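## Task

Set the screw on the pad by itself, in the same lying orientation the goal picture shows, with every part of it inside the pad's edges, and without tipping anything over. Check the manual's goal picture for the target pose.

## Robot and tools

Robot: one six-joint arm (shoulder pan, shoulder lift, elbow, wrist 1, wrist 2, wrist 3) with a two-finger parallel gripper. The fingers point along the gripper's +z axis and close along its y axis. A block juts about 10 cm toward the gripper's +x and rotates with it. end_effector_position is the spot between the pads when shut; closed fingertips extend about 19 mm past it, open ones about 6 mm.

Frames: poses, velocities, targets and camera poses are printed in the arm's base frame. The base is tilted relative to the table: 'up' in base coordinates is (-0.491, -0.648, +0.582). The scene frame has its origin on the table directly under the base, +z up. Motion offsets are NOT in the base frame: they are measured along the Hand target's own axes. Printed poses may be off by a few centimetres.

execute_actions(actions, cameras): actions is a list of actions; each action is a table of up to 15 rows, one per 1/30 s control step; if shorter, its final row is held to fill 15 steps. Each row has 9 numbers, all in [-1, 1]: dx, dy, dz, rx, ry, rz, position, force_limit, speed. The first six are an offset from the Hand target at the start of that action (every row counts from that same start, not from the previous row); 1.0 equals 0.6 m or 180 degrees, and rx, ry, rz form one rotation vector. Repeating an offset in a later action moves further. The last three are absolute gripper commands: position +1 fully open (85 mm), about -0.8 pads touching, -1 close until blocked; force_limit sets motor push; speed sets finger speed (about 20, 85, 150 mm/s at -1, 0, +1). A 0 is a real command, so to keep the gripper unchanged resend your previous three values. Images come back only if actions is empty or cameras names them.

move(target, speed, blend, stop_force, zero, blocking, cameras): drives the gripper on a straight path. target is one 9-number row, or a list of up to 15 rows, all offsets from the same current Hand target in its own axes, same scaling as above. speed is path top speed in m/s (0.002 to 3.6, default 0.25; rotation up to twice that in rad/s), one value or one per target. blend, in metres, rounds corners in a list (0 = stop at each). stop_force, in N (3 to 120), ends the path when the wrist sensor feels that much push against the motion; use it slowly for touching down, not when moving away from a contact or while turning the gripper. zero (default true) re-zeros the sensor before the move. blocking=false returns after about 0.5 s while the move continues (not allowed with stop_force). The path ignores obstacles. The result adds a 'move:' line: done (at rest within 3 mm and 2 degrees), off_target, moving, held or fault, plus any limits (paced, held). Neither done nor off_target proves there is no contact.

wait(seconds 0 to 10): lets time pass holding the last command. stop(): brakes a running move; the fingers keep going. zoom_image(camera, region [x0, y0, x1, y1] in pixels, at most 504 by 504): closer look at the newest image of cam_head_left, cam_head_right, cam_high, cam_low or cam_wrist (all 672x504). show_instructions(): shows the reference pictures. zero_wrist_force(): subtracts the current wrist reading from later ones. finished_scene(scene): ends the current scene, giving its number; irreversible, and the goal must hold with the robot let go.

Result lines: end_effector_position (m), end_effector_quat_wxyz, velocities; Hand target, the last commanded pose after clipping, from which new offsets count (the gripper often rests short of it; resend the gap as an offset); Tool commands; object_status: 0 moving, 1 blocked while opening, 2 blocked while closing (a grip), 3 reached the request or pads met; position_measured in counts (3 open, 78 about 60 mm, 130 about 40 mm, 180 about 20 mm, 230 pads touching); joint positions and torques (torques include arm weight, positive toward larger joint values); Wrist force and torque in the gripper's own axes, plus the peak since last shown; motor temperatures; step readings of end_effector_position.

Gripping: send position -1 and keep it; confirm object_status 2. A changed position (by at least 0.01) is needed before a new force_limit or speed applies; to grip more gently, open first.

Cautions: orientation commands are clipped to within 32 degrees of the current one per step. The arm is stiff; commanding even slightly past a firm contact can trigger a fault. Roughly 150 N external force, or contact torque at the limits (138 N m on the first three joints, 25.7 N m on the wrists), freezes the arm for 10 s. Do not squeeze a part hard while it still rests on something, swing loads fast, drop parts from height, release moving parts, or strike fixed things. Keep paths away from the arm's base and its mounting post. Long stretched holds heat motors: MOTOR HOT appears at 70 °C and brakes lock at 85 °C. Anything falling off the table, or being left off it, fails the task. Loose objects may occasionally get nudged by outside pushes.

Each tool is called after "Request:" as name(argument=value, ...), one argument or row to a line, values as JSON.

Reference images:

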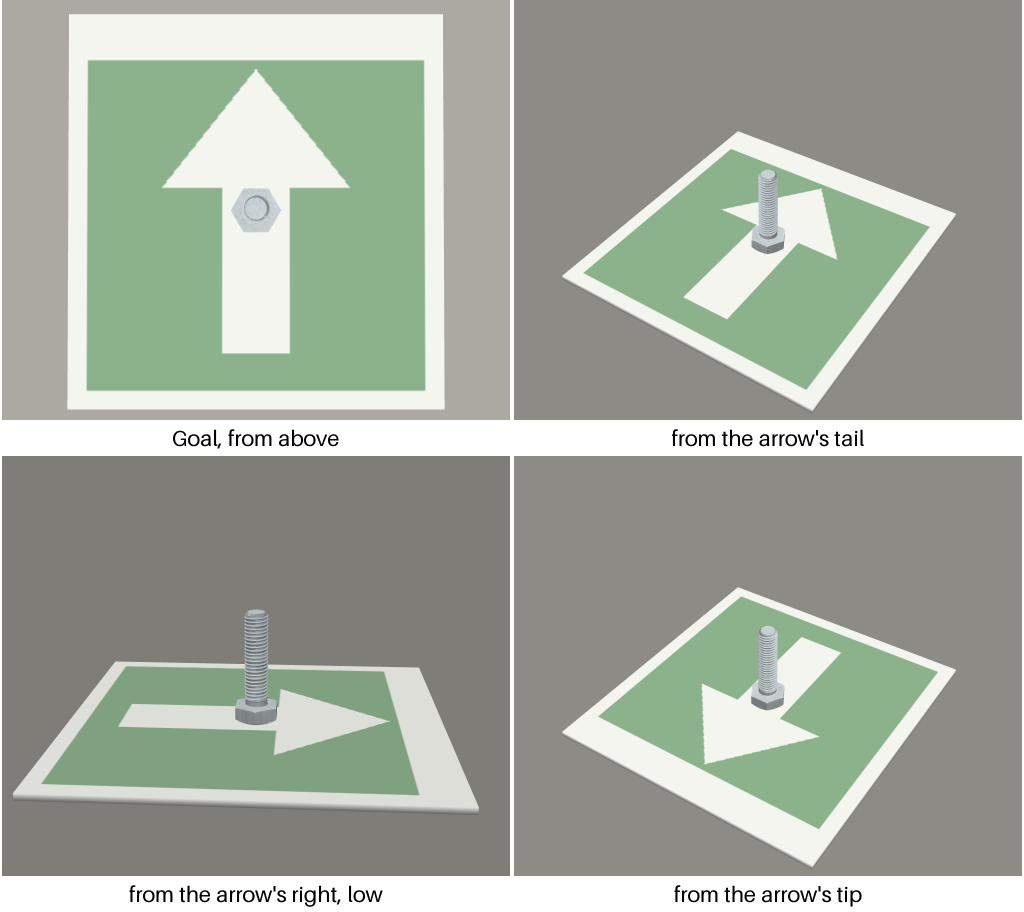

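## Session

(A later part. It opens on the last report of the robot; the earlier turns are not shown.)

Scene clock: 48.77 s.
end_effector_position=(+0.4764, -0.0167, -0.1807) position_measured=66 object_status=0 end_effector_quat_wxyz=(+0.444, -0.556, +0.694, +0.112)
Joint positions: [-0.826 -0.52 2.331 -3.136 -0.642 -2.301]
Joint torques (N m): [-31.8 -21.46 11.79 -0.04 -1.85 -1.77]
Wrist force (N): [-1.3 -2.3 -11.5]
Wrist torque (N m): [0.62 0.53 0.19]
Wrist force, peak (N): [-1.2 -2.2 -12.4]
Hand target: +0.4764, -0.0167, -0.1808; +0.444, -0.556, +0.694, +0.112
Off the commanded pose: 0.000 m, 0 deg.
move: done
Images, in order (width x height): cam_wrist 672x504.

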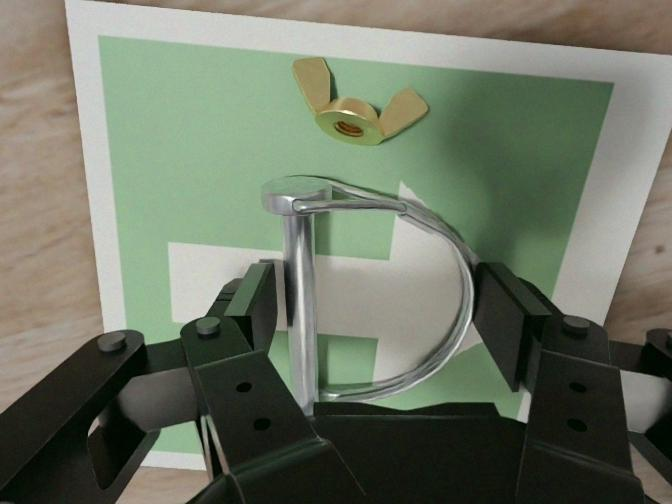

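Request:
move(
  target=[
    [0, 0, -0.033, 0, 0, 0, -1, -1, -1],
  ],
  speed=0.03,
  cameras=["cam_wrist", "cam_low"],
)

Request:
zoom_image(
  camera="cam_wrist",
  region=[220, 180, 560, 435],
)

Request:
zoom_image(
  camera="cam_low",
  region=[230, 190, 340, 280],
)

Scene clock: 50.20 s.
end_effector_position=(+0.4666, -0.0294, -0.1693) position_measured=66 object_status=2 end_effector_quat_wxyz=(+0.443, -0.556, +0.694, +0.113)
Joint positions: [-0.869 -0.573 2.356 -3.054 -0.654 -2.369]
Joint torques (N m): [-25.07 -13.22 -14.37 -3.41 1.51 1.85]
Wrist force (N): [-0.3 1.6 1.2]
Wrist torque (N m): [0.52 0.53 0.26]
Wrist force, peak (N): [-1.1 -2.3 -12.6]
Hand target: +0.4667, -0.0295, -0.1692; +0.444, -0.556, +0.694, +0.112
Off the commanded pose: 0.000 m, 0 deg.
move: done
Images, in order (width x height): cam_low 672x504, cam_wrist 672x504.

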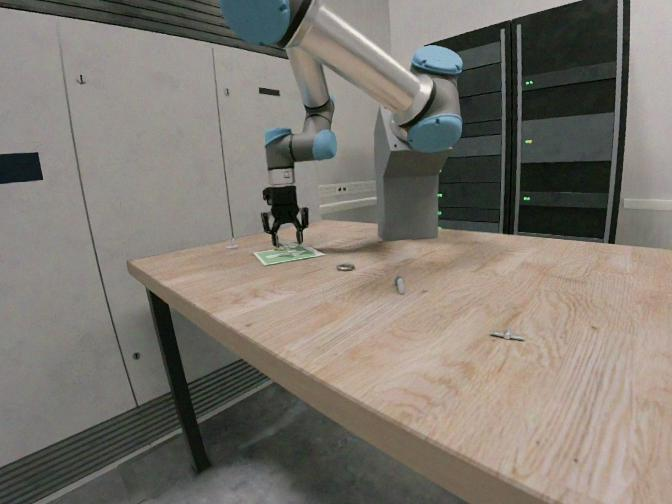

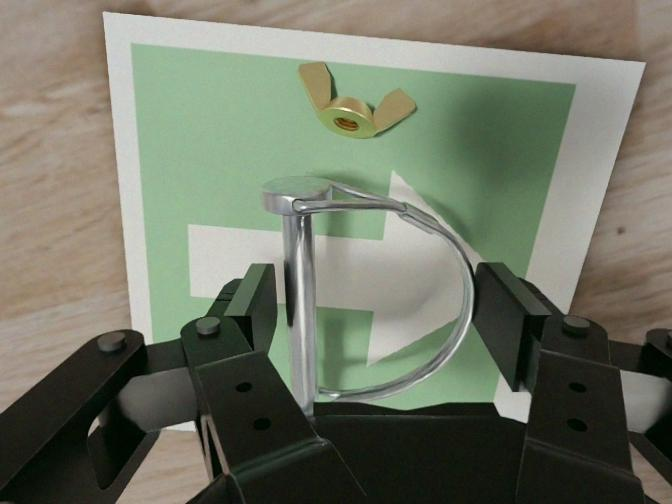

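Scaled by 1.482 from the camera's 672x504 image, which has a finer 960x720 frame.

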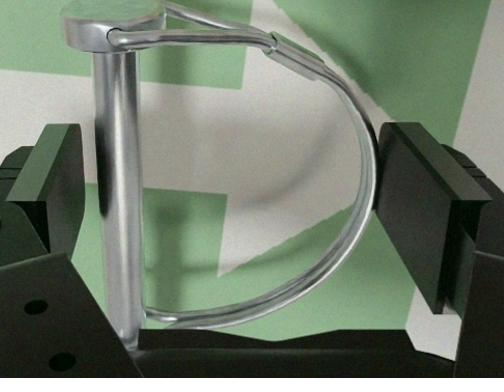

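Scaled by 4.582 from the camera's 672x504 image, which has a finer 960x720 frame.

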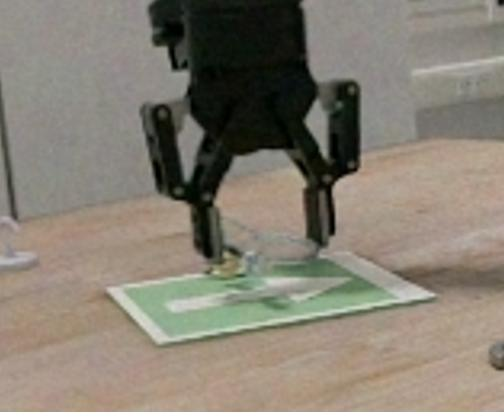

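Request:
move(
  target=[
    [0, 0, -0.1043, 0, 0, 0, -1, -1, -1],
    [-0.5267, -0.1375, -0.1043, 0, 0, 0, -1, -1, -1],
    [-0.5267, -0.1375, 0.019, 0, 0, 0, -1, -1, -1],
  ],
  speed=[0.1, 0.2, 0.1],
  blend=[0.02, 0.03, 0],
  cameras=["cam_wrist", "cam_high"],
)

Request:
move(
  target=[0, 0, 0.022, 0, 0, 0, -1, -1, -1],
  speed=0.005,
  stop_force=3,
  cameras=["cam_wrist", "cam_low"],
)

Request:
zoom_image(
  camera="cam_low",
  region=[280, 180, 420, 310],
)

Scene clock: 54.43 s.
end_effector_position=(+0.5405, +0.1608, +0.0860) position_measured=66 object_status=2 end_effector_quat_wxyz=(+0.444, -0.556, +0.694, +0.112)
Joint positions: [-0.342 -1.206 2.387 -3.149 -0.682 -1.502]
Joint torques (N m): [-12.51 -14.24 10.62 -3.31 2.48 0.85]
Wrist force (N): [-0.1 1.8 1.3]
Wrist torque (N m): [0.53 0.50 0.32]
Wrist force, peak (N): [-0.1 1.6 3.0]
Hand target: +0.5404, +0.1608, +0.0860; +0.444, -0.556, +0.694, +0.112
Off the commanded pose: 0.000 m, 0 deg.
move: done
Images, in order (width x height): cam_high 672x504, cam_wrist 672x504.

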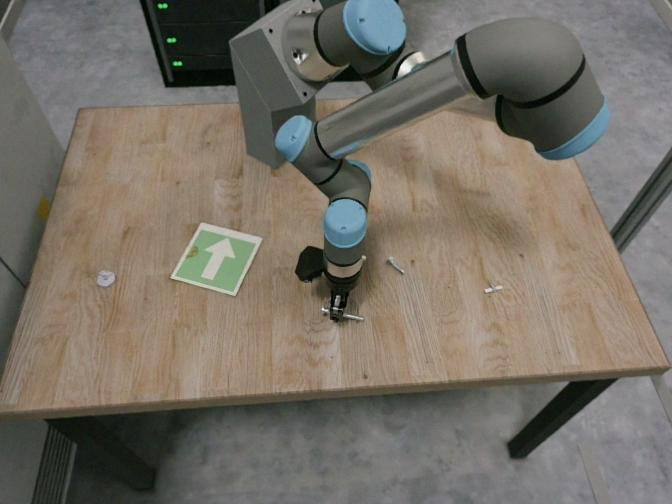

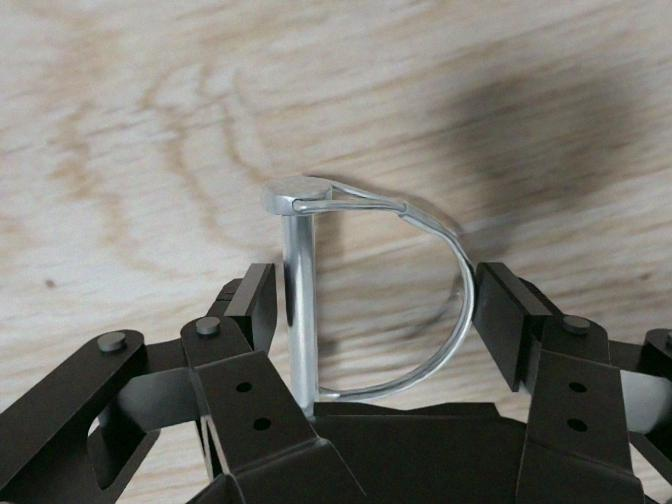

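Scene clock: 57.80 s.
end_effector_position=(+0.5461, +0.1683, +0.0793) position_measured=66 object_status=2 end_effector_quat_wxyz=(+0.444, -0.556, +0.694, +0.113)
Joint positions: [-0.319 -1.169 2.371 -3.196 -0.691 -1.469]
Joint torques (N m): [-24.98 -29.53 12.11 -0.23 2.41 -1.75]
Wrist force (N): [-0.4 1.7 1.5]
Wrist torque (N m): [0.52 0.55 0.23]
Wrist force, peak (N): [-0.7 5.5 -14.8]
Hand target: +0.5461, +0.1683, +0.0793; +0.444, -0.556, +0.694, +0.113 (not the last commanded pose)
Off the commanded pose: 0.002 m, 0 deg.
move: contact
Images, in order (width x height): cam_low 672x504, cam_wrist 672x504.

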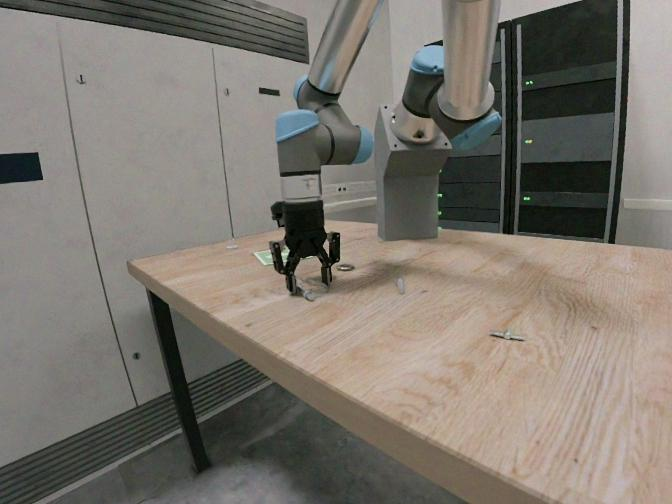

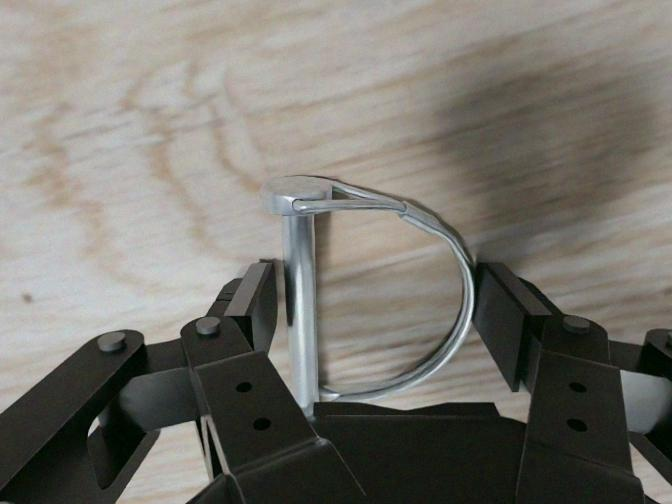

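Scaled by 3.600 from the camera's 672x504 image, which has a finer 960x720 frame.

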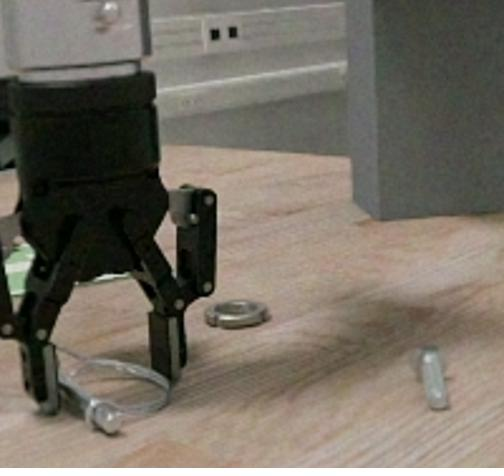

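Request:
move(
  target=[
    [0,0,0,0,0,0,1,-1,-1],
    [0,0,-0.0083,0,0,0,1,-1,-1],
    [0,0,-0.2,0,0,0,1,-1,-1],
  ],
  speed=[0.02,0.02,0.25],
  cameras=["cam_wrist","cam_head_left"],
)

Scene clock: 62.40 s.
end_effector_position=(+0.4873, +0.0904, +0.1490) position_measured=3 object_status=3 end_effector_quat_wxyz=(+0.444, -0.556, +0.694, +0.113) end_effector_velocity=(-0.001, +0.001, +0.000) end_effector_angular_velocity=(+0.001, +0.002, +0.003)
Joint positions: [-0.578 -1.592 2.458 -2.532 -0.624 -1.88]
Joint velocities: [0.001 0 0 0.005 0 -0.003]
Joint torques (N m): [-18.82 -17.39 4.02 0.1 -1.25 -1.84]
Wrist force (N): [-0.4 1.6 0.4]
Wrist torque (N m): [0.51 0.55 0.22]
Wrist force, peak (N): [-0.4 1.7 3.7]
Hand target: +0.4873, +0.0904, +0.1490; +0.444, -0.556, +0.694, +0.113
Off the commanded pose: 0.000 m, 0 deg.
move: done
Images, in order (width x height): cam_head_left 672x504, cam_wrist 672x504.

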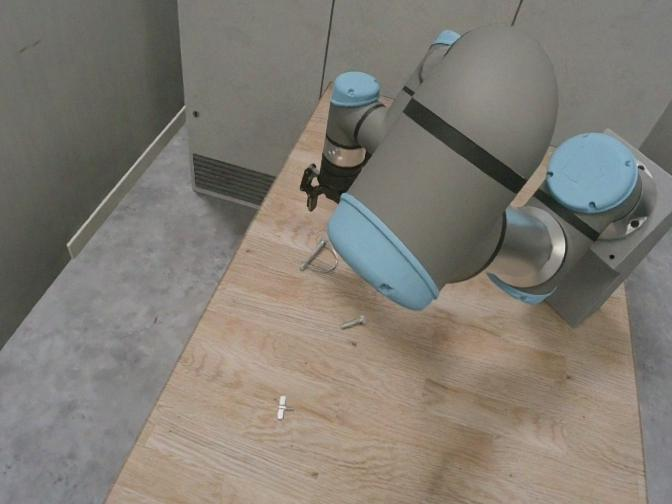

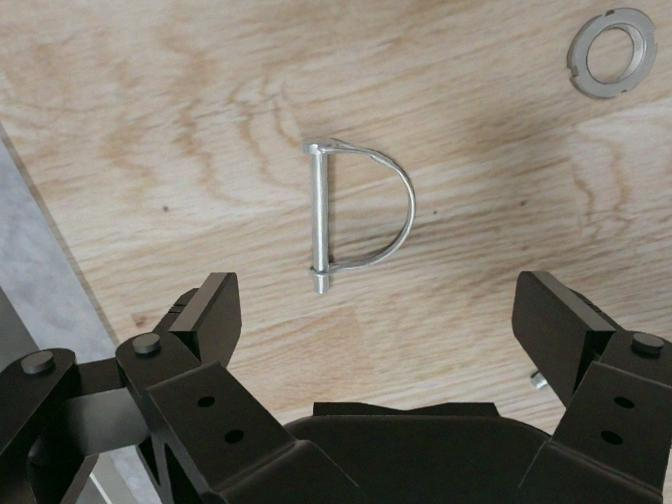

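Request:
move(
  target=[0.6138,0.1256,0.0076,0,0,0.0839,0.16,-1,-1],
  speed=0.3,
  cameras=["cam_wrist","cam_high"],
)

Scene clock: 65.23 s.
end_effector_position=(+0.4282, -0.1272, -0.1518) position_measured=109 object_status=0 end_effector_quat_wxyz=(+0.425, -0.460, +0.761, +0.170)
Joint positions: [-1.093 -0.716 2.302 -2.613 -0.747 -2.424]
Joint torques (N m): [-38.6 -11.08 -21.47 -3.42 -1.43 -1.48]
Wrist force (N): [-0.3 1.6 0.2]
Wrist torque (N m): [0.55 0.51 0.19]
Wrist force, peak (N): [-3.5 0.8 0.0]
Hand target: +0.4282, -0.1272, -0.1518; +0.425, -0.460, +0.761, +0.170
Off the commanded pose: 0.000 m, 0 deg.
move: done
Images, in order (width x height): cam_high 672x504, cam_wrist 672x504.

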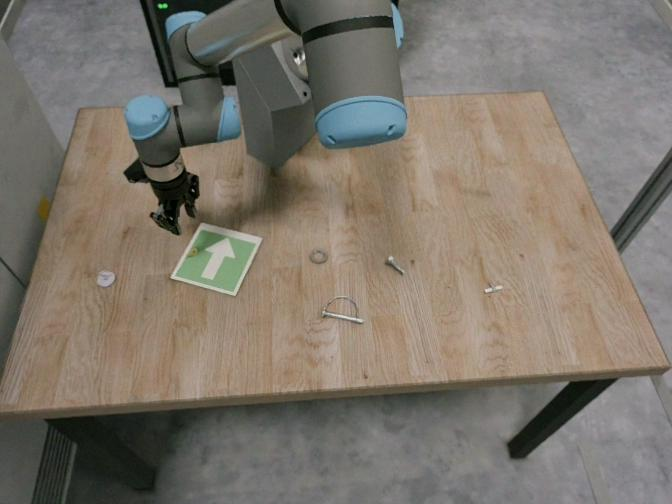

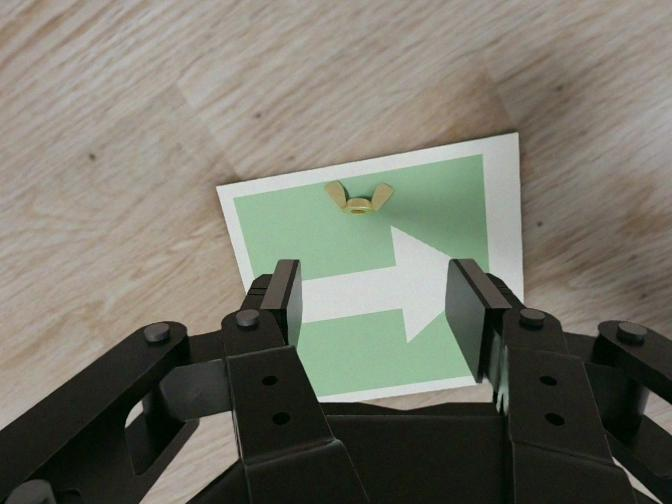

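Request:
zoom_image(
  camera="cam_wrist",
  region=[290, 150, 430, 255],
)

Request:
move(
  target=[0,0,0.1,0,0,0,0.16,-1,-1],
  speed=0.2,
  cameras=["cam_wrist"],
)

Scaled by 3.600 from the camera's 672x504 image, which has a finer 960x720 frame.

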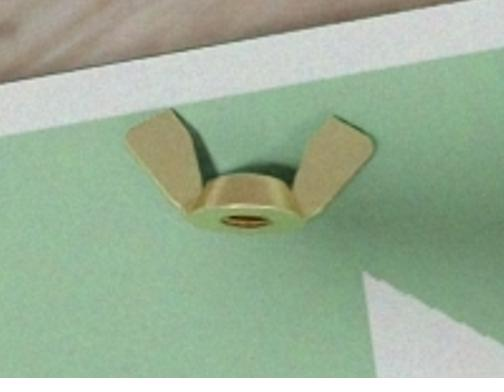

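Scene clock: 66.73 s.
end_effector_position=(+0.4577, -0.0884, -0.1866) position_measured=109 object_status=3 end_effector_quat_wxyz=(+0.425, -0.460, +0.761, +0.170)
Joint positions: [-0.98 -0.574 2.275 -2.842 -0.694 -2.272]
Joint torques (N m): [-26.21 -12.67 7.64 -3.2 -1.47 1.29]
Wrist force (N): [-0.2 1.9 0.6]
Wrist torque (N m): [0.58 0.51 0.31]
Wrist force, peak (N): [-0.3 2.0 2.5]
Hand target: +0.4576, -0.0883, -0.1867; +0.425, -0.460, +0.761, +0.170
Off the commanded pose: 0.000 m, 0 deg.
move: done
Images, in order (width x height): cam_wrist 672x504.

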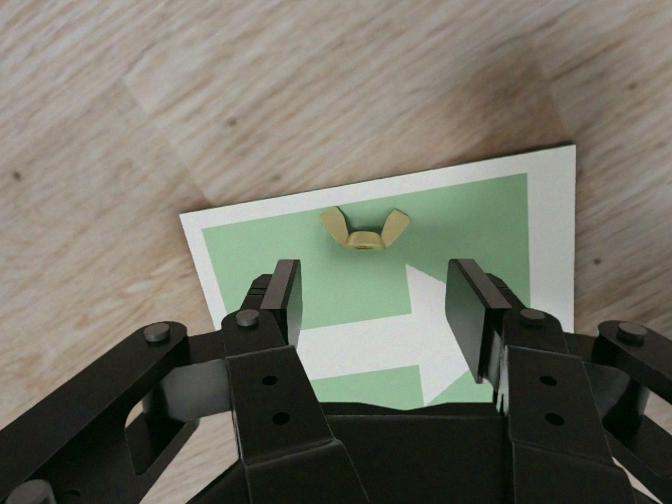

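Request:
zoom_image(
  camera="cam_wrist",
  region=[290, 180, 450, 300],
)

Request:
wait(
  seconds=0,
  cameras=["cam_low", "cam_head_right"],
)

Scaled by 3.150 from the camera's 672x504 image, which has a finer 960x720 frame.

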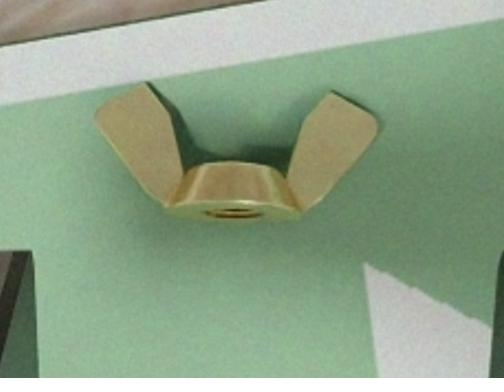

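Scene clock: 68.03 s.
end_effector_position=(+0.4576, -0.0883, -0.1867) position_measured=109 object_status=3 end_effector_quat_wxyz=(+0.425, -0.460, +0.761, +0.170)
Joint positions: [-0.98 -0.573 2.275 -2.843 -0.694 -2.272]
Joint torques (N m): [-25.97 -13.95 7.52 -3.3 0.14 1.98]
Wrist force (N): [-0.5 1.8 0.6]
Wrist torque (N m): [0.57 0.54 0.30]
Wrist force, peak (N): [-0.4 2.1 0.5]
Hand target: +0.4576, -0.0883, -0.1867; +0.425, -0.460, +0.761, +0.170
Tool commands: gripper/position=+0.16 gripper/force_limit=-1.0 gripper/speed=-1.0
Off the commanded pose: 0.000 m, 0 deg.
Images, in order (width x height): cam_head_right 672x504, cam_low 672x504.

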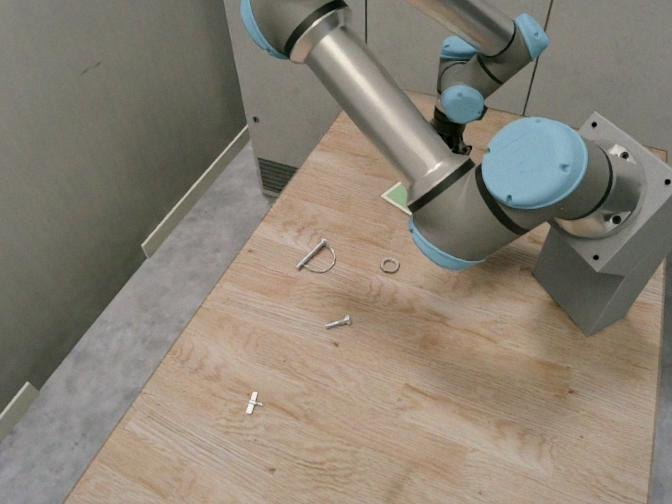

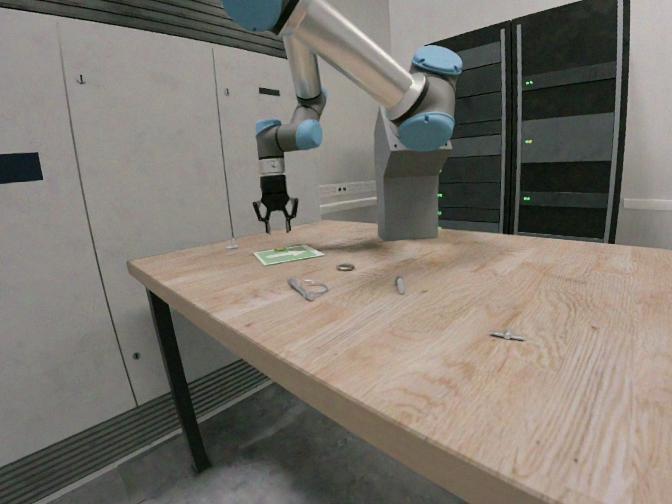

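Request:
move(
  target=[0.0192,0,0.0698,0,0,0,0.16,-1,-1],
  speed=0.15,
  cameras=["cam_wrist"],
)

Request:
move(
  target=[0,0,0.035,0,0,0,0.16,-1,-1],
  speed=0.005,
  stop_force=3,
)

Scene clock: 70.23 s.
end_effector_position=(+0.4757, -0.0675, -0.2202) position_measured=109 object_status=3 end_effector_quat_wxyz=(+0.425, -0.460, +0.761, +0.170)
Joint positions: [-0.913 -0.452 2.219 -2.985 -0.668 -2.173]
Joint torques (N m): [-30.68 -15.27 7.94 -2.61 -2.23 -0.26]
Wrist force (N): [-0.6 1.7 0.2]
Wrist torque (N m): [0.55 0.56 0.32]
Wrist force, peak (N): [0.0 1.7 1.7]
Hand target: +0.4757, -0.0675, -0.2203; +0.425, -0.460, +0.761, +0.170
Off the commanded pose: 0.000 m, 0 deg.
move: done
Images, in order (width x height): cam_wrist 672x504.

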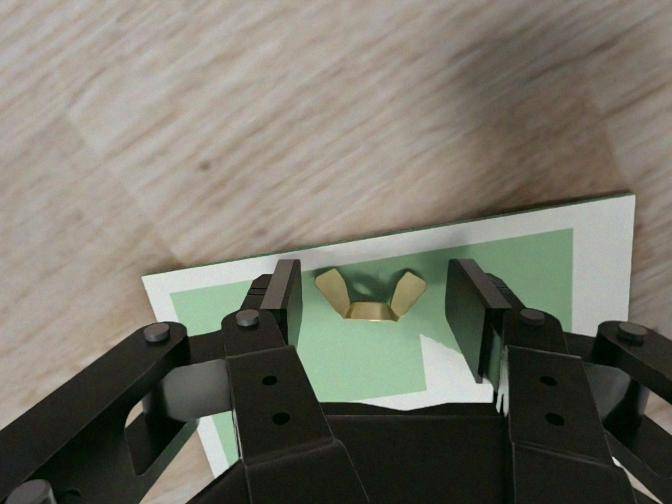

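Scene clock: 73.17 s.
end_effector_position=(+0.4802, -0.0616, -0.2256) position_measured=109 object_status=3 end_effector_quat_wxyz=(+0.425, -0.460, +0.761, +0.170)
Joint positions: [-0.895 -0.431 2.209 -3.018 -0.662 -2.145]
Joint torques (N m): [-39.49 -30.23 9.93 -0.04 -2.09 -1.76]
Wrist force (N): [-0.5 1.6 -2.1]
Wrist torque (N m): [0.50 0.56 0.23]
Wrist force, peak (N): [-0.5 1.8 -4.1]
Hand target: +0.4802, -0.0616, -0.2256; +0.425, -0.460, +0.761, +0.170 (not the last commanded pose)
Off the commanded pose: 0.012 m, 0 deg.
move: contact

Request:
move(
  target=[
    [0,0,-0.0033,0,0,0,0.16,-1,-1],
    [0,0,-0.0033,0,0,0,-1,-1,-1],
    [0,0,-0.0417,0,0,0,-1,-1,-1],
  ],
  speed=[0.02,0.02,0.05],
  cameras=["cam_wrist"],
)

Scene clock: 75.87 s.
end_effector_position=(+0.4678, -0.0777, -0.2110) position_measured=135 object_status=2 end_effector_quat_wxyz=(+0.425, -0.460, +0.761, +0.170)
Joint positions: [-0.944 -0.489 2.236 -2.929 -0.679 -2.219]
Joint torques (N m): [-27.5 -16.06 -18.36 -3.34 2.43 1.76]
Wrist force (N): [-0.5 1.7 0.4]
Wrist torque (N m): [0.55 0.54 0.24]
Wrist force, peak (N): [-0.3 2.0 -2.8]
Hand target: +0.4679, -0.0778, -0.2110; +0.425, -0.460, +0.761, +0.170
Off the commanded pose: 0.000 m, 0 deg.
move: done
Images, in order (width x height): cam_wrist 672x504.

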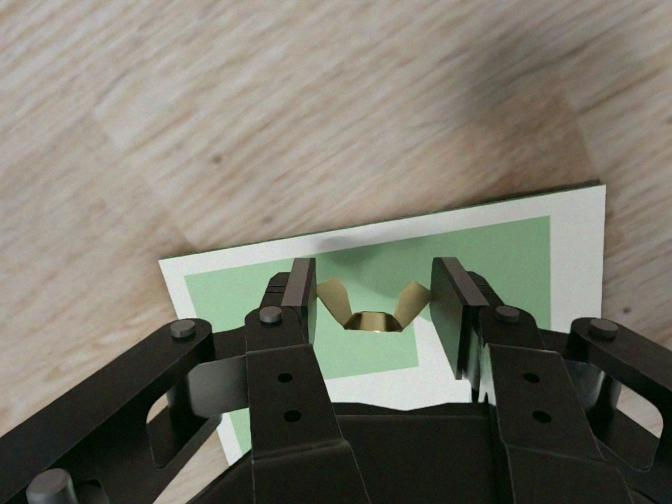

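Request:
move(
  target=[
    [0.17,0,0,0,0,0,-1,-1,-1],
    [0.17,0,0.028,0,0,0,-1,-1,-1],
  ],
  speed=[0.25,0.06],
  blend=[0.01,0],
  cameras=["cam_wrist"],
)

Request:
move(
  target=[0,0,0.017,0,0,0,-1,-1,-1],
  speed=0.005,
  stop_force=3,
)

Scene clock: 77.43 s.
end_effector_position=(+0.4542, -0.1237, -0.3027) position_measured=135 object_status=2 end_effector_quat_wxyz=(+0.425, -0.460, +0.761, +0.170)
Joint positions: [-1.034 -0.273 2.049 -2.861 -0.717 -2.346]
Joint torques (N m): [-41.23 -32.91 8.89 -0.29 -2.31 -1.92]
Wrist force (N): [-0.2 1.6 0.5]
Wrist torque (N m): [0.54 0.50 0.27]
Wrist force, peak (N): [-3.4 1.6 0.5]
Hand target: +0.4542, -0.1236, -0.3027; +0.425, -0.460, +0.761, +0.170
Off the commanded pose: 0.000 m, 0 deg.
move: done; blend cut to 0.0084 m at target 1
Images, in order (width x height): cam_wrist 672x504.

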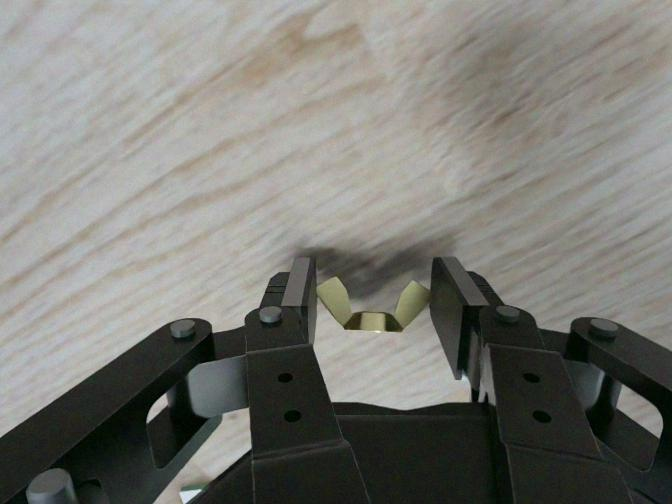

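Scene clock: 80.33 s.
end_effector_position=(+0.4584, -0.1180, -0.3077) position_measured=135 object_status=2 end_effector_quat_wxyz=(+0.425, -0.460, +0.761, +0.170)
Joint positions: [-1.018 -0.256 2.04 -2.885 -0.71 -2.325]
Joint torques (N m): [-41.72 -32.95 9.08 -0.19 -2.19 -1.89]
Wrist force (N): [0.3 1.1 -3.6]
Wrist torque (N m): [0.58 0.50 0.22]
Wrist force, peak (N): [-1.0 4.4 -11.1]
Hand target: +0.4584, -0.1180, -0.3077; +0.425, -0.460, +0.761, +0.170 (not the last commanded pose)
Off the commanded pose: 0.002 m, 0 deg.
move: contact

Request:
move(
  target=[
    [0,0,-0.0012,0,0,0,-1,-1,-1],
    [0,0,-0.0012,0,0,0,0.16,-1,-1],
    [0,0,-0.06,0,0,0,0.16,-1,-1],
    [-0.9293,0.3113,-0.1695,0,0,-0.886,0.16,-1,-1],
  ],
  speed=[0.02,0.02,0.1,0.45],
  blend=[0,0,0.01,0],
  cameras=["cam_wrist","cam_high"],
)

Scene clock: 87.23 s.
end_effector_position=(+0.3710, +0.2228, +0.1742) position_measured=109 object_status=3 end_effector_quat_wxyz=(-0.243, +0.831, +0.317, +0.388)
Joint positions: [-0.335 -1.961 2.725 -2.741 -0.685 -4.011]
Joint torques (N m): [8.47 -12.51 5.13 -3.48 2.22 1.28]
Wrist force (N): [-0.4 2.0 0.4]
Wrist torque (N m): [0.56 0.53 0.23]
Wrist force, peak (N): [0.2 1.0 -3.9]
Hand target: +0.3710, +0.2229, +0.1743; -0.243, +0.831, +0.317, +0.388
Off the commanded pose: 0.000 m, 0 deg.
move: done
Images, in order (width x height): cam_high 672x504, cam_wrist 672x504.

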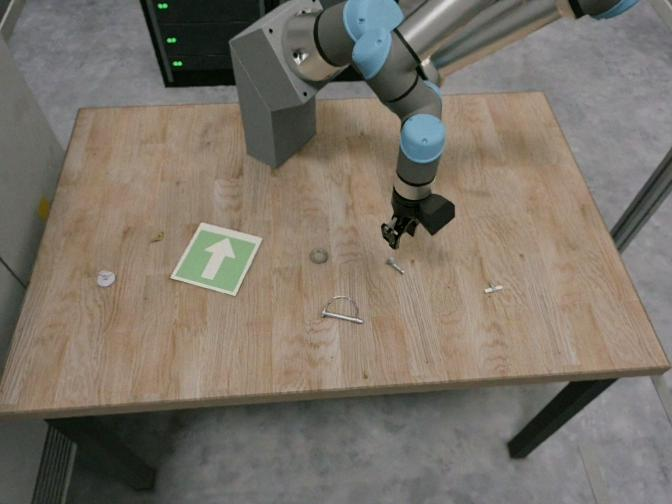

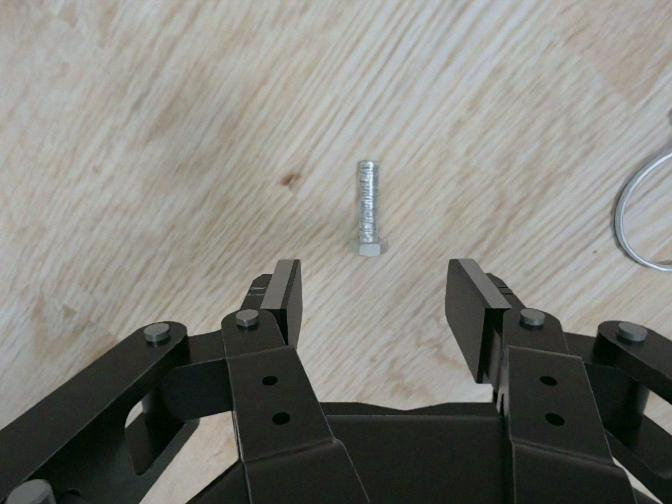

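Request:
zoom_image(
  camera="cam_wrist",
  region=[310, 150, 430, 270],
)

Scaled by 4.200 from the camera's 672x504 image, which has a finer 960x720 frame.

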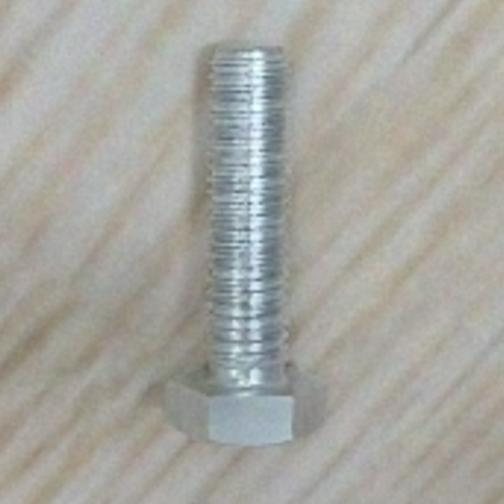

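Request:
move(
  target=[0.0288,0.0073,0.149,0,-0.0944,0,-0.28,-1,-1],
  speed=0.15,
  cameras=["cam_wrist"],
)

Scene clock: 94.83 s.
end_effector_position=(+0.4265, +0.2838, +0.1354) position_measured=164 object_status=3 end_effector_quat_wxyz=(-0.193, +0.879, +0.350, +0.261)
Joint positions: [0.047 -1.585 2.415 -2.816 -1.04 -3.738]
Joint torques (N m): [3.77 -17.11 -8.31 -0.98 -1.49 -0.39]
Wrist force (N): [-0.1 1.9 0.4]
Wrist torque (N m): [0.57 0.63 0.35]
Wrist force, peak (N): [1.4 2.1 1.1]
Hand target: +0.4265, +0.2838, +0.1354; -0.193, +0.879, +0.350, +0.261
Off the commanded pose: 0.000 m, 0 deg.
move: done
Images, in order (width x height): cam_wrist 672x504.

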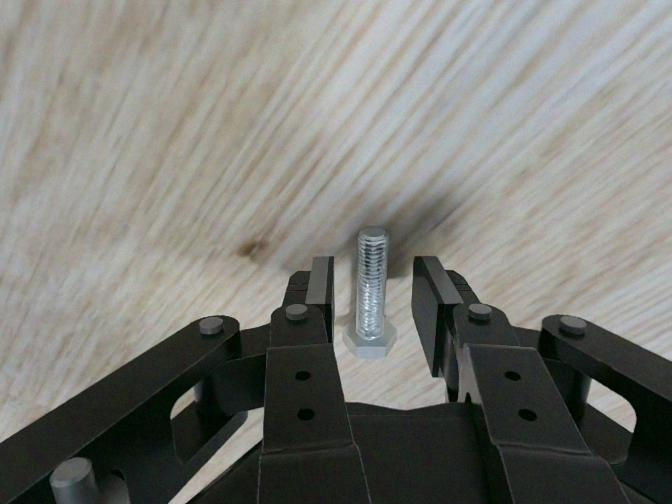

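Request:
move(
  target=[0.0073,0,0.0239,0,0,0,-0.28,-1,-1],
  speed=0.005,
  stop_force=3,
)

Scene clock: 98.53 s.
end_effector_position=(+0.4322, +0.2913, +0.1287) position_measured=164 object_status=3 end_effector_quat_wxyz=(-0.193, +0.879, +0.350, +0.261)
Joint positions: [0.067 -1.543 2.402 -2.855 -1.048 -3.716]
Joint torques (N m): [-9.85 -31.71 12.11 -0.6 2.29 -1.87]
Wrist force (N): [-0.3 2.3 -3.4]
Wrist torque (N m): [0.61 0.60 0.27]
Wrist force, peak (N): [-8.1 -1.1 -21.2]
Hand target: +0.4322, +0.2913, +0.1287; -0.193, +0.879, +0.350, +0.261 (not the last commanded pose)
Off the commanded pose: 0.004 m, 0 deg.
move: contact

Request:
move(
  target=[
    [-0.001,0,-0.0032,0,0,0,-0.28,-1,-1],
    [-0.001,0,-0.0032,0,0,0,-1,-1,-1],
  ],
  speed=0.02,
  cameras=["cam_wrist"],
)

Scene clock: 100.57 s.
end_effector_position=(+0.4311, +0.2900, +0.1299) position_measured=207 object_status=0 end_effector_quat_wxyz=(-0.193, +0.879, +0.350, +0.261)
Joint positions: [0.064 -1.55 2.404 -2.849 -1.047 -3.72]
Joint torques (N m): [3.42 -18.5 -8.86 -3.05 -0.86 1.51]
Wrist force (N): [0.0 2.1 -1.3]
Wrist torque (N m): [0.62 0.61 0.36]
Wrist force, peak (N): [-0.7 2.3 -4.8]
Hand target: +0.4312, +0.2900, +0.1299; -0.193, +0.879, +0.350, +0.261
Off the commanded pose: 0.000 m, 0 deg.
move: done
Images, in order (width x height): cam_wrist 672x504.

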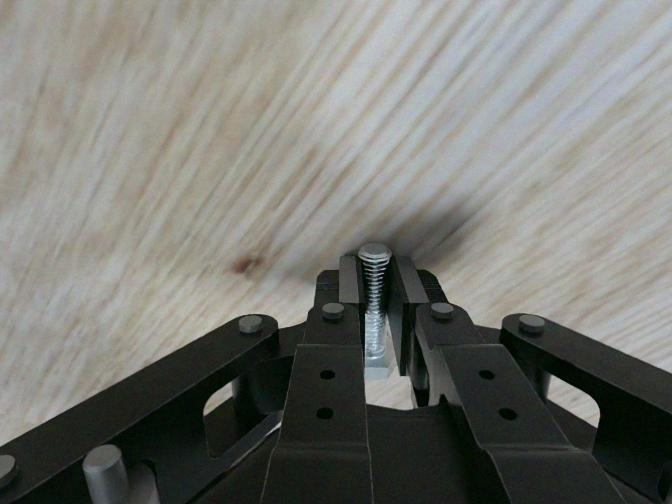

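Request:
move(
  target=[
    [-0.0034,0,-0.011,0,0,0,-1,-1,-1],
    [-0.049,0,-0.16,0,0,0,-1,-1,-1],
  ],
  speed=[0.03,0.15],
  blend=[0.003,0],
  cameras=["cam_wrist","cam_low"],
)

Scene clock: 102.13 s.
end_effector_position=(+0.3819, +0.2248, +0.1882) position_measured=207 object_status=2 end_effector_quat_wxyz=(-0.193, +0.879, +0.350, +0.261)
Joint positions: [-0.147 -1.935 2.464 -2.399 -0.972 -3.952]
Joint torques (N m): [-5.41 -22.03 -21.33 0.08 -2.43 -1.19]
Wrist force (N): [0.2 1.6 0.5]
Wrist torque (N m): [0.52 0.62 0.25]
Wrist force, peak (N): [0.6 2.2 2.3]
Hand target: +0.3819, +0.2247, +0.1882; -0.193, +0.879, +0.350, +0.261
Off the commanded pose: 0.000 m, 0 deg.
move: done
Images, in order (width x height): cam_low 672x504, cam_wrist 672x504.

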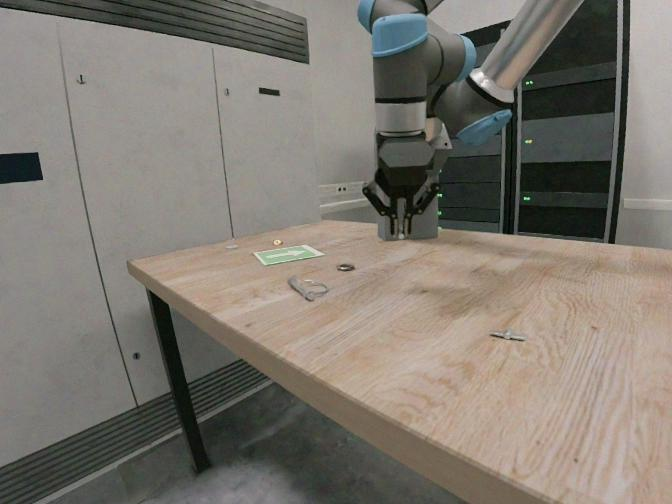

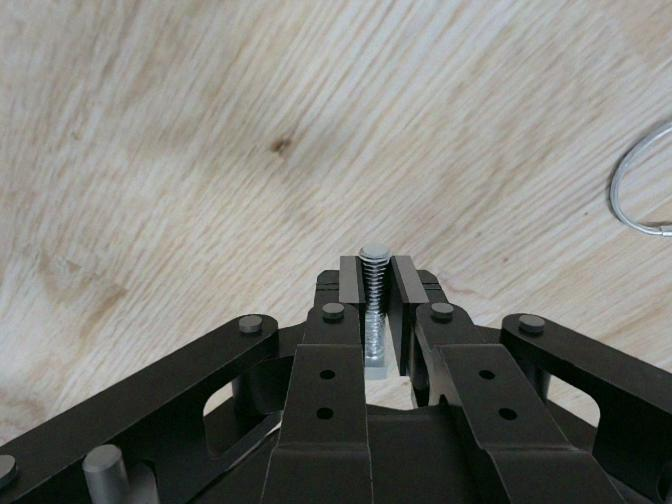

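Request:
move(
  target=[
    [-0.1998,0.2923,0.0121,0.0741,0.0741,0.496,-1,-1,-1],
    [-0.4638,0.4771,0.0928,-0.026,0.0026,0.9947,-1,-1,-1],
    [-0.475,0.4855,0.2008,-0.505,0.006,0.859,-1,-1,-1],
  ],
  speed=[0.45,0.45,0.35],
  blend=[0.04,0.02,0],
  cameras=["cam_wrist","cam_high","cam_head_right"],
)

Scene clock: 110.83 s.
end_effector_position=(+0.4528, -0.0571, -0.1218) position_measured=207 object_status=2 end_effector_quat_wxyz=(-0.217, -0.403, +0.889, -0.017)
Joint positions: [-0.253 -0.898 2.013 -2.356 -1.867 -1.054]
Joint torques (N m): [-19.42 -19.89 1.62 1.28 -3.95 1.36]
Wrist force (N): [-1.4 -0.1 -0.3]
Wrist torque (N m): [0.28 0.08 0.12]
Wrist force, peak (N): [-2.8 -0.2 0.0]
Hand target: +0.4527, -0.0571, -0.1219; -0.217, -0.403, +0.889, -0.017
Off the commanded pose: 0.000 m, 0 deg.
move: done
Images, in order (width x height): cam_head_right 672x504, cam_high 672x504, cam_wrist 672x504.

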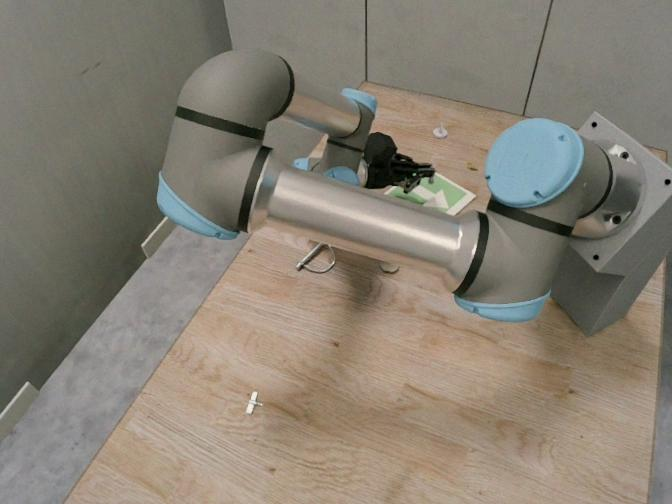

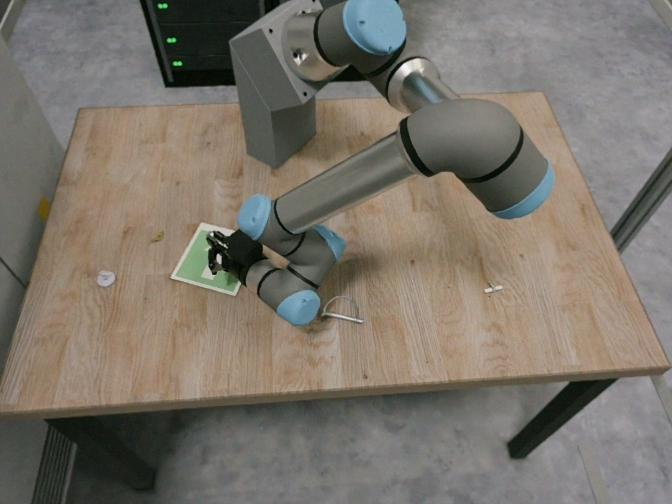

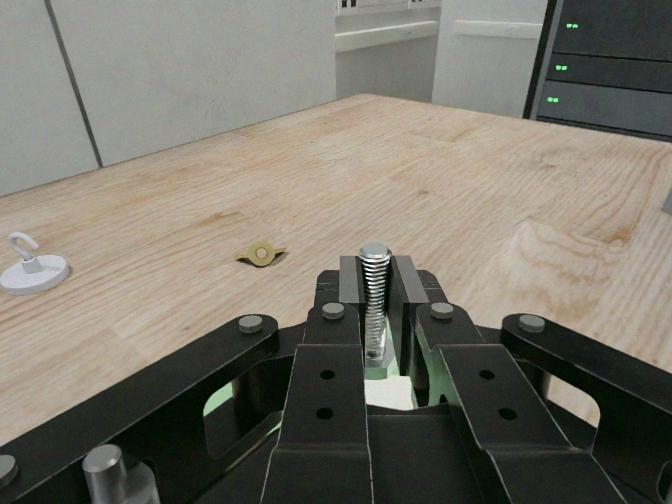

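Request:
move(
  target=[-0.0728,0,0.0156,0,0,0,-1,-1,-1],
  speed=0.12,
  cameras=["cam_wrist","cam_low"],
)

Request:
move(
  target=[-0.0277,0,0.0059,0,0,0,-1,-1,-1],
  speed=0.004,
  stop_force=3,
  cameras=["cam_wrist","cam_low"],
)

Scene clock: 112.23 s.
end_effector_position=(+0.4747, -0.0281, -0.1478) position_measured=207 object_status=2 end_effector_quat_wxyz=(-0.217, -0.403, +0.889, -0.017)
Joint positions: [-0.192 -0.816 1.938 -2.347 -1.848 -0.994]
Joint torques (N m): [-23.08 -23.07 10.58 -1.65 -3.83 -0.9]
Wrist force (N): [-1.6 -0.2 0.2]
Wrist torque (N m): [0.26 0.08 0.09]
Wrist force, peak (N): [-2.9 -0.1 0.1]
Hand target: +0.4747, -0.0281, -0.1478; -0.217, -0.403, +0.889, -0.017
Off the commanded pose: 0.000 m, 0 deg.
move: done
Images, in order (width x height): cam_low 672x504, cam_wrist 672x504.

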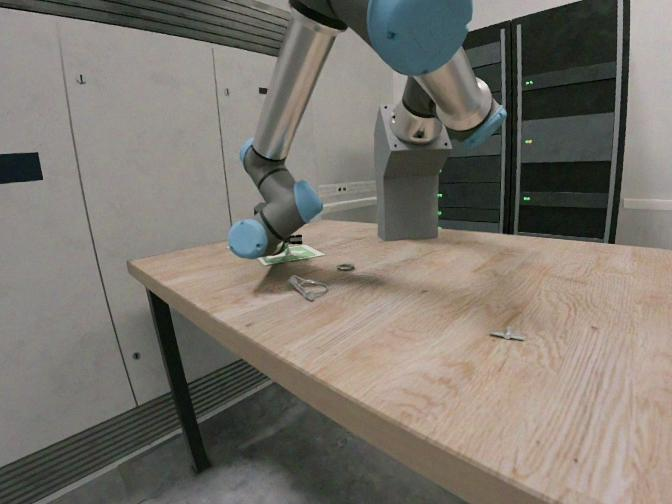

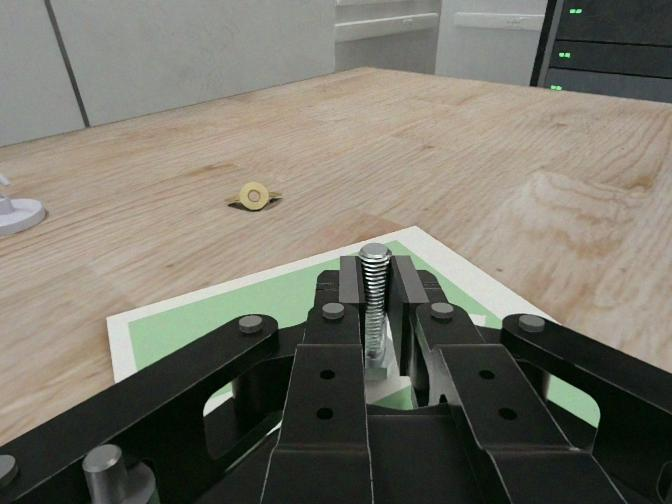

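Scene clock: 113.97 s.
end_effector_position=(+0.4760, -0.0263, -0.1494) position_measured=207 object_status=2 end_effector_quat_wxyz=(-0.217, -0.403, +0.889, -0.017)
Joint positions: [-0.189 -0.811 1.933 -2.346 -1.846 -0.991]
Joint torques (N m): [-32.23 -35.05 14.32 -1.79 -2.74 -1.91]
Wrist force (N): [2.9 -0.6 -1.3]
Wrist torque (N m): [0.24 0.10 0.02]
Wrist force, peak (N): [4.0 -0.1 -1.3]
Hand target: +0.4760, -0.0263, -0.1494; -0.217, -0.403, +0.889, -0.017 (not the last commanded pose)
Off the commanded pose: 0.014 m, 0 deg.
move: contact
Images, in order (width x height): cam_low 672x504, cam_wrist 672x504.

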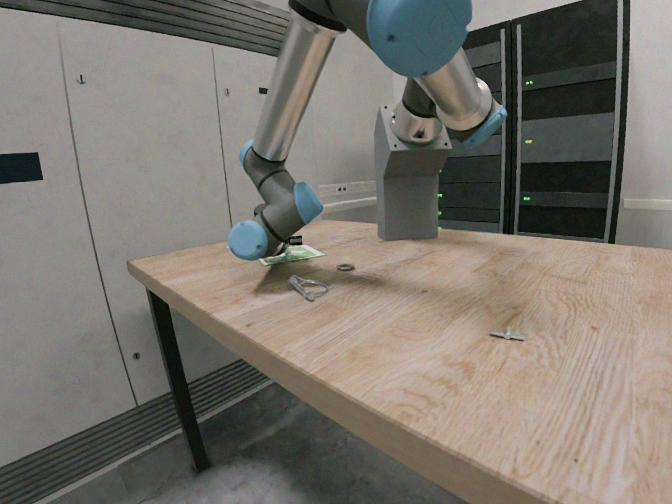

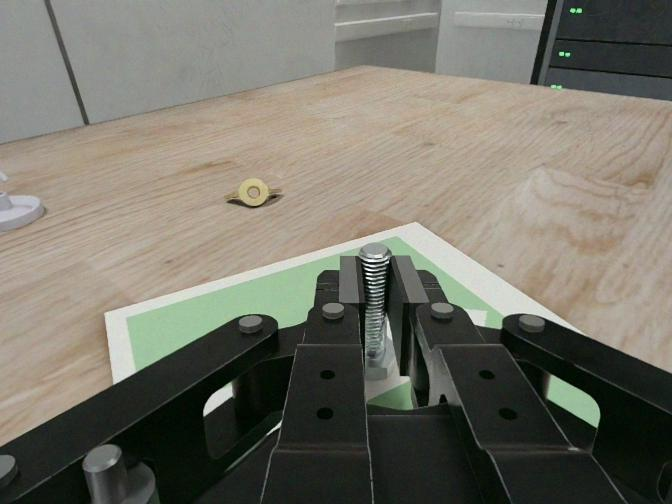

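Request:
zoom_image(
  camera="cam_wrist",
  region=[320, 220, 440, 420],
)

Request:
zoom_image(
  camera="cam_low",
  region=[240, 220, 340, 290],
)

Scaled by 2.520 from the camera's 672x504 image, which has a finer 960x720 frame.

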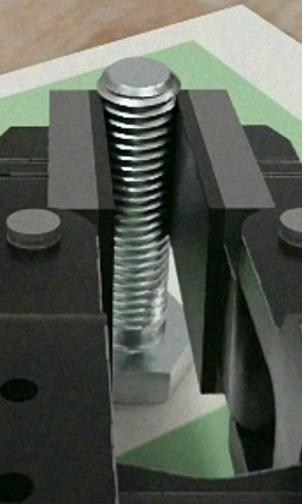

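Scaled by 5.040 from the camera's 672x504 image, which has a finer 960x720 frame.

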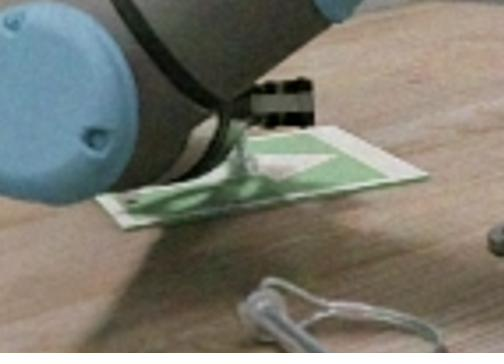

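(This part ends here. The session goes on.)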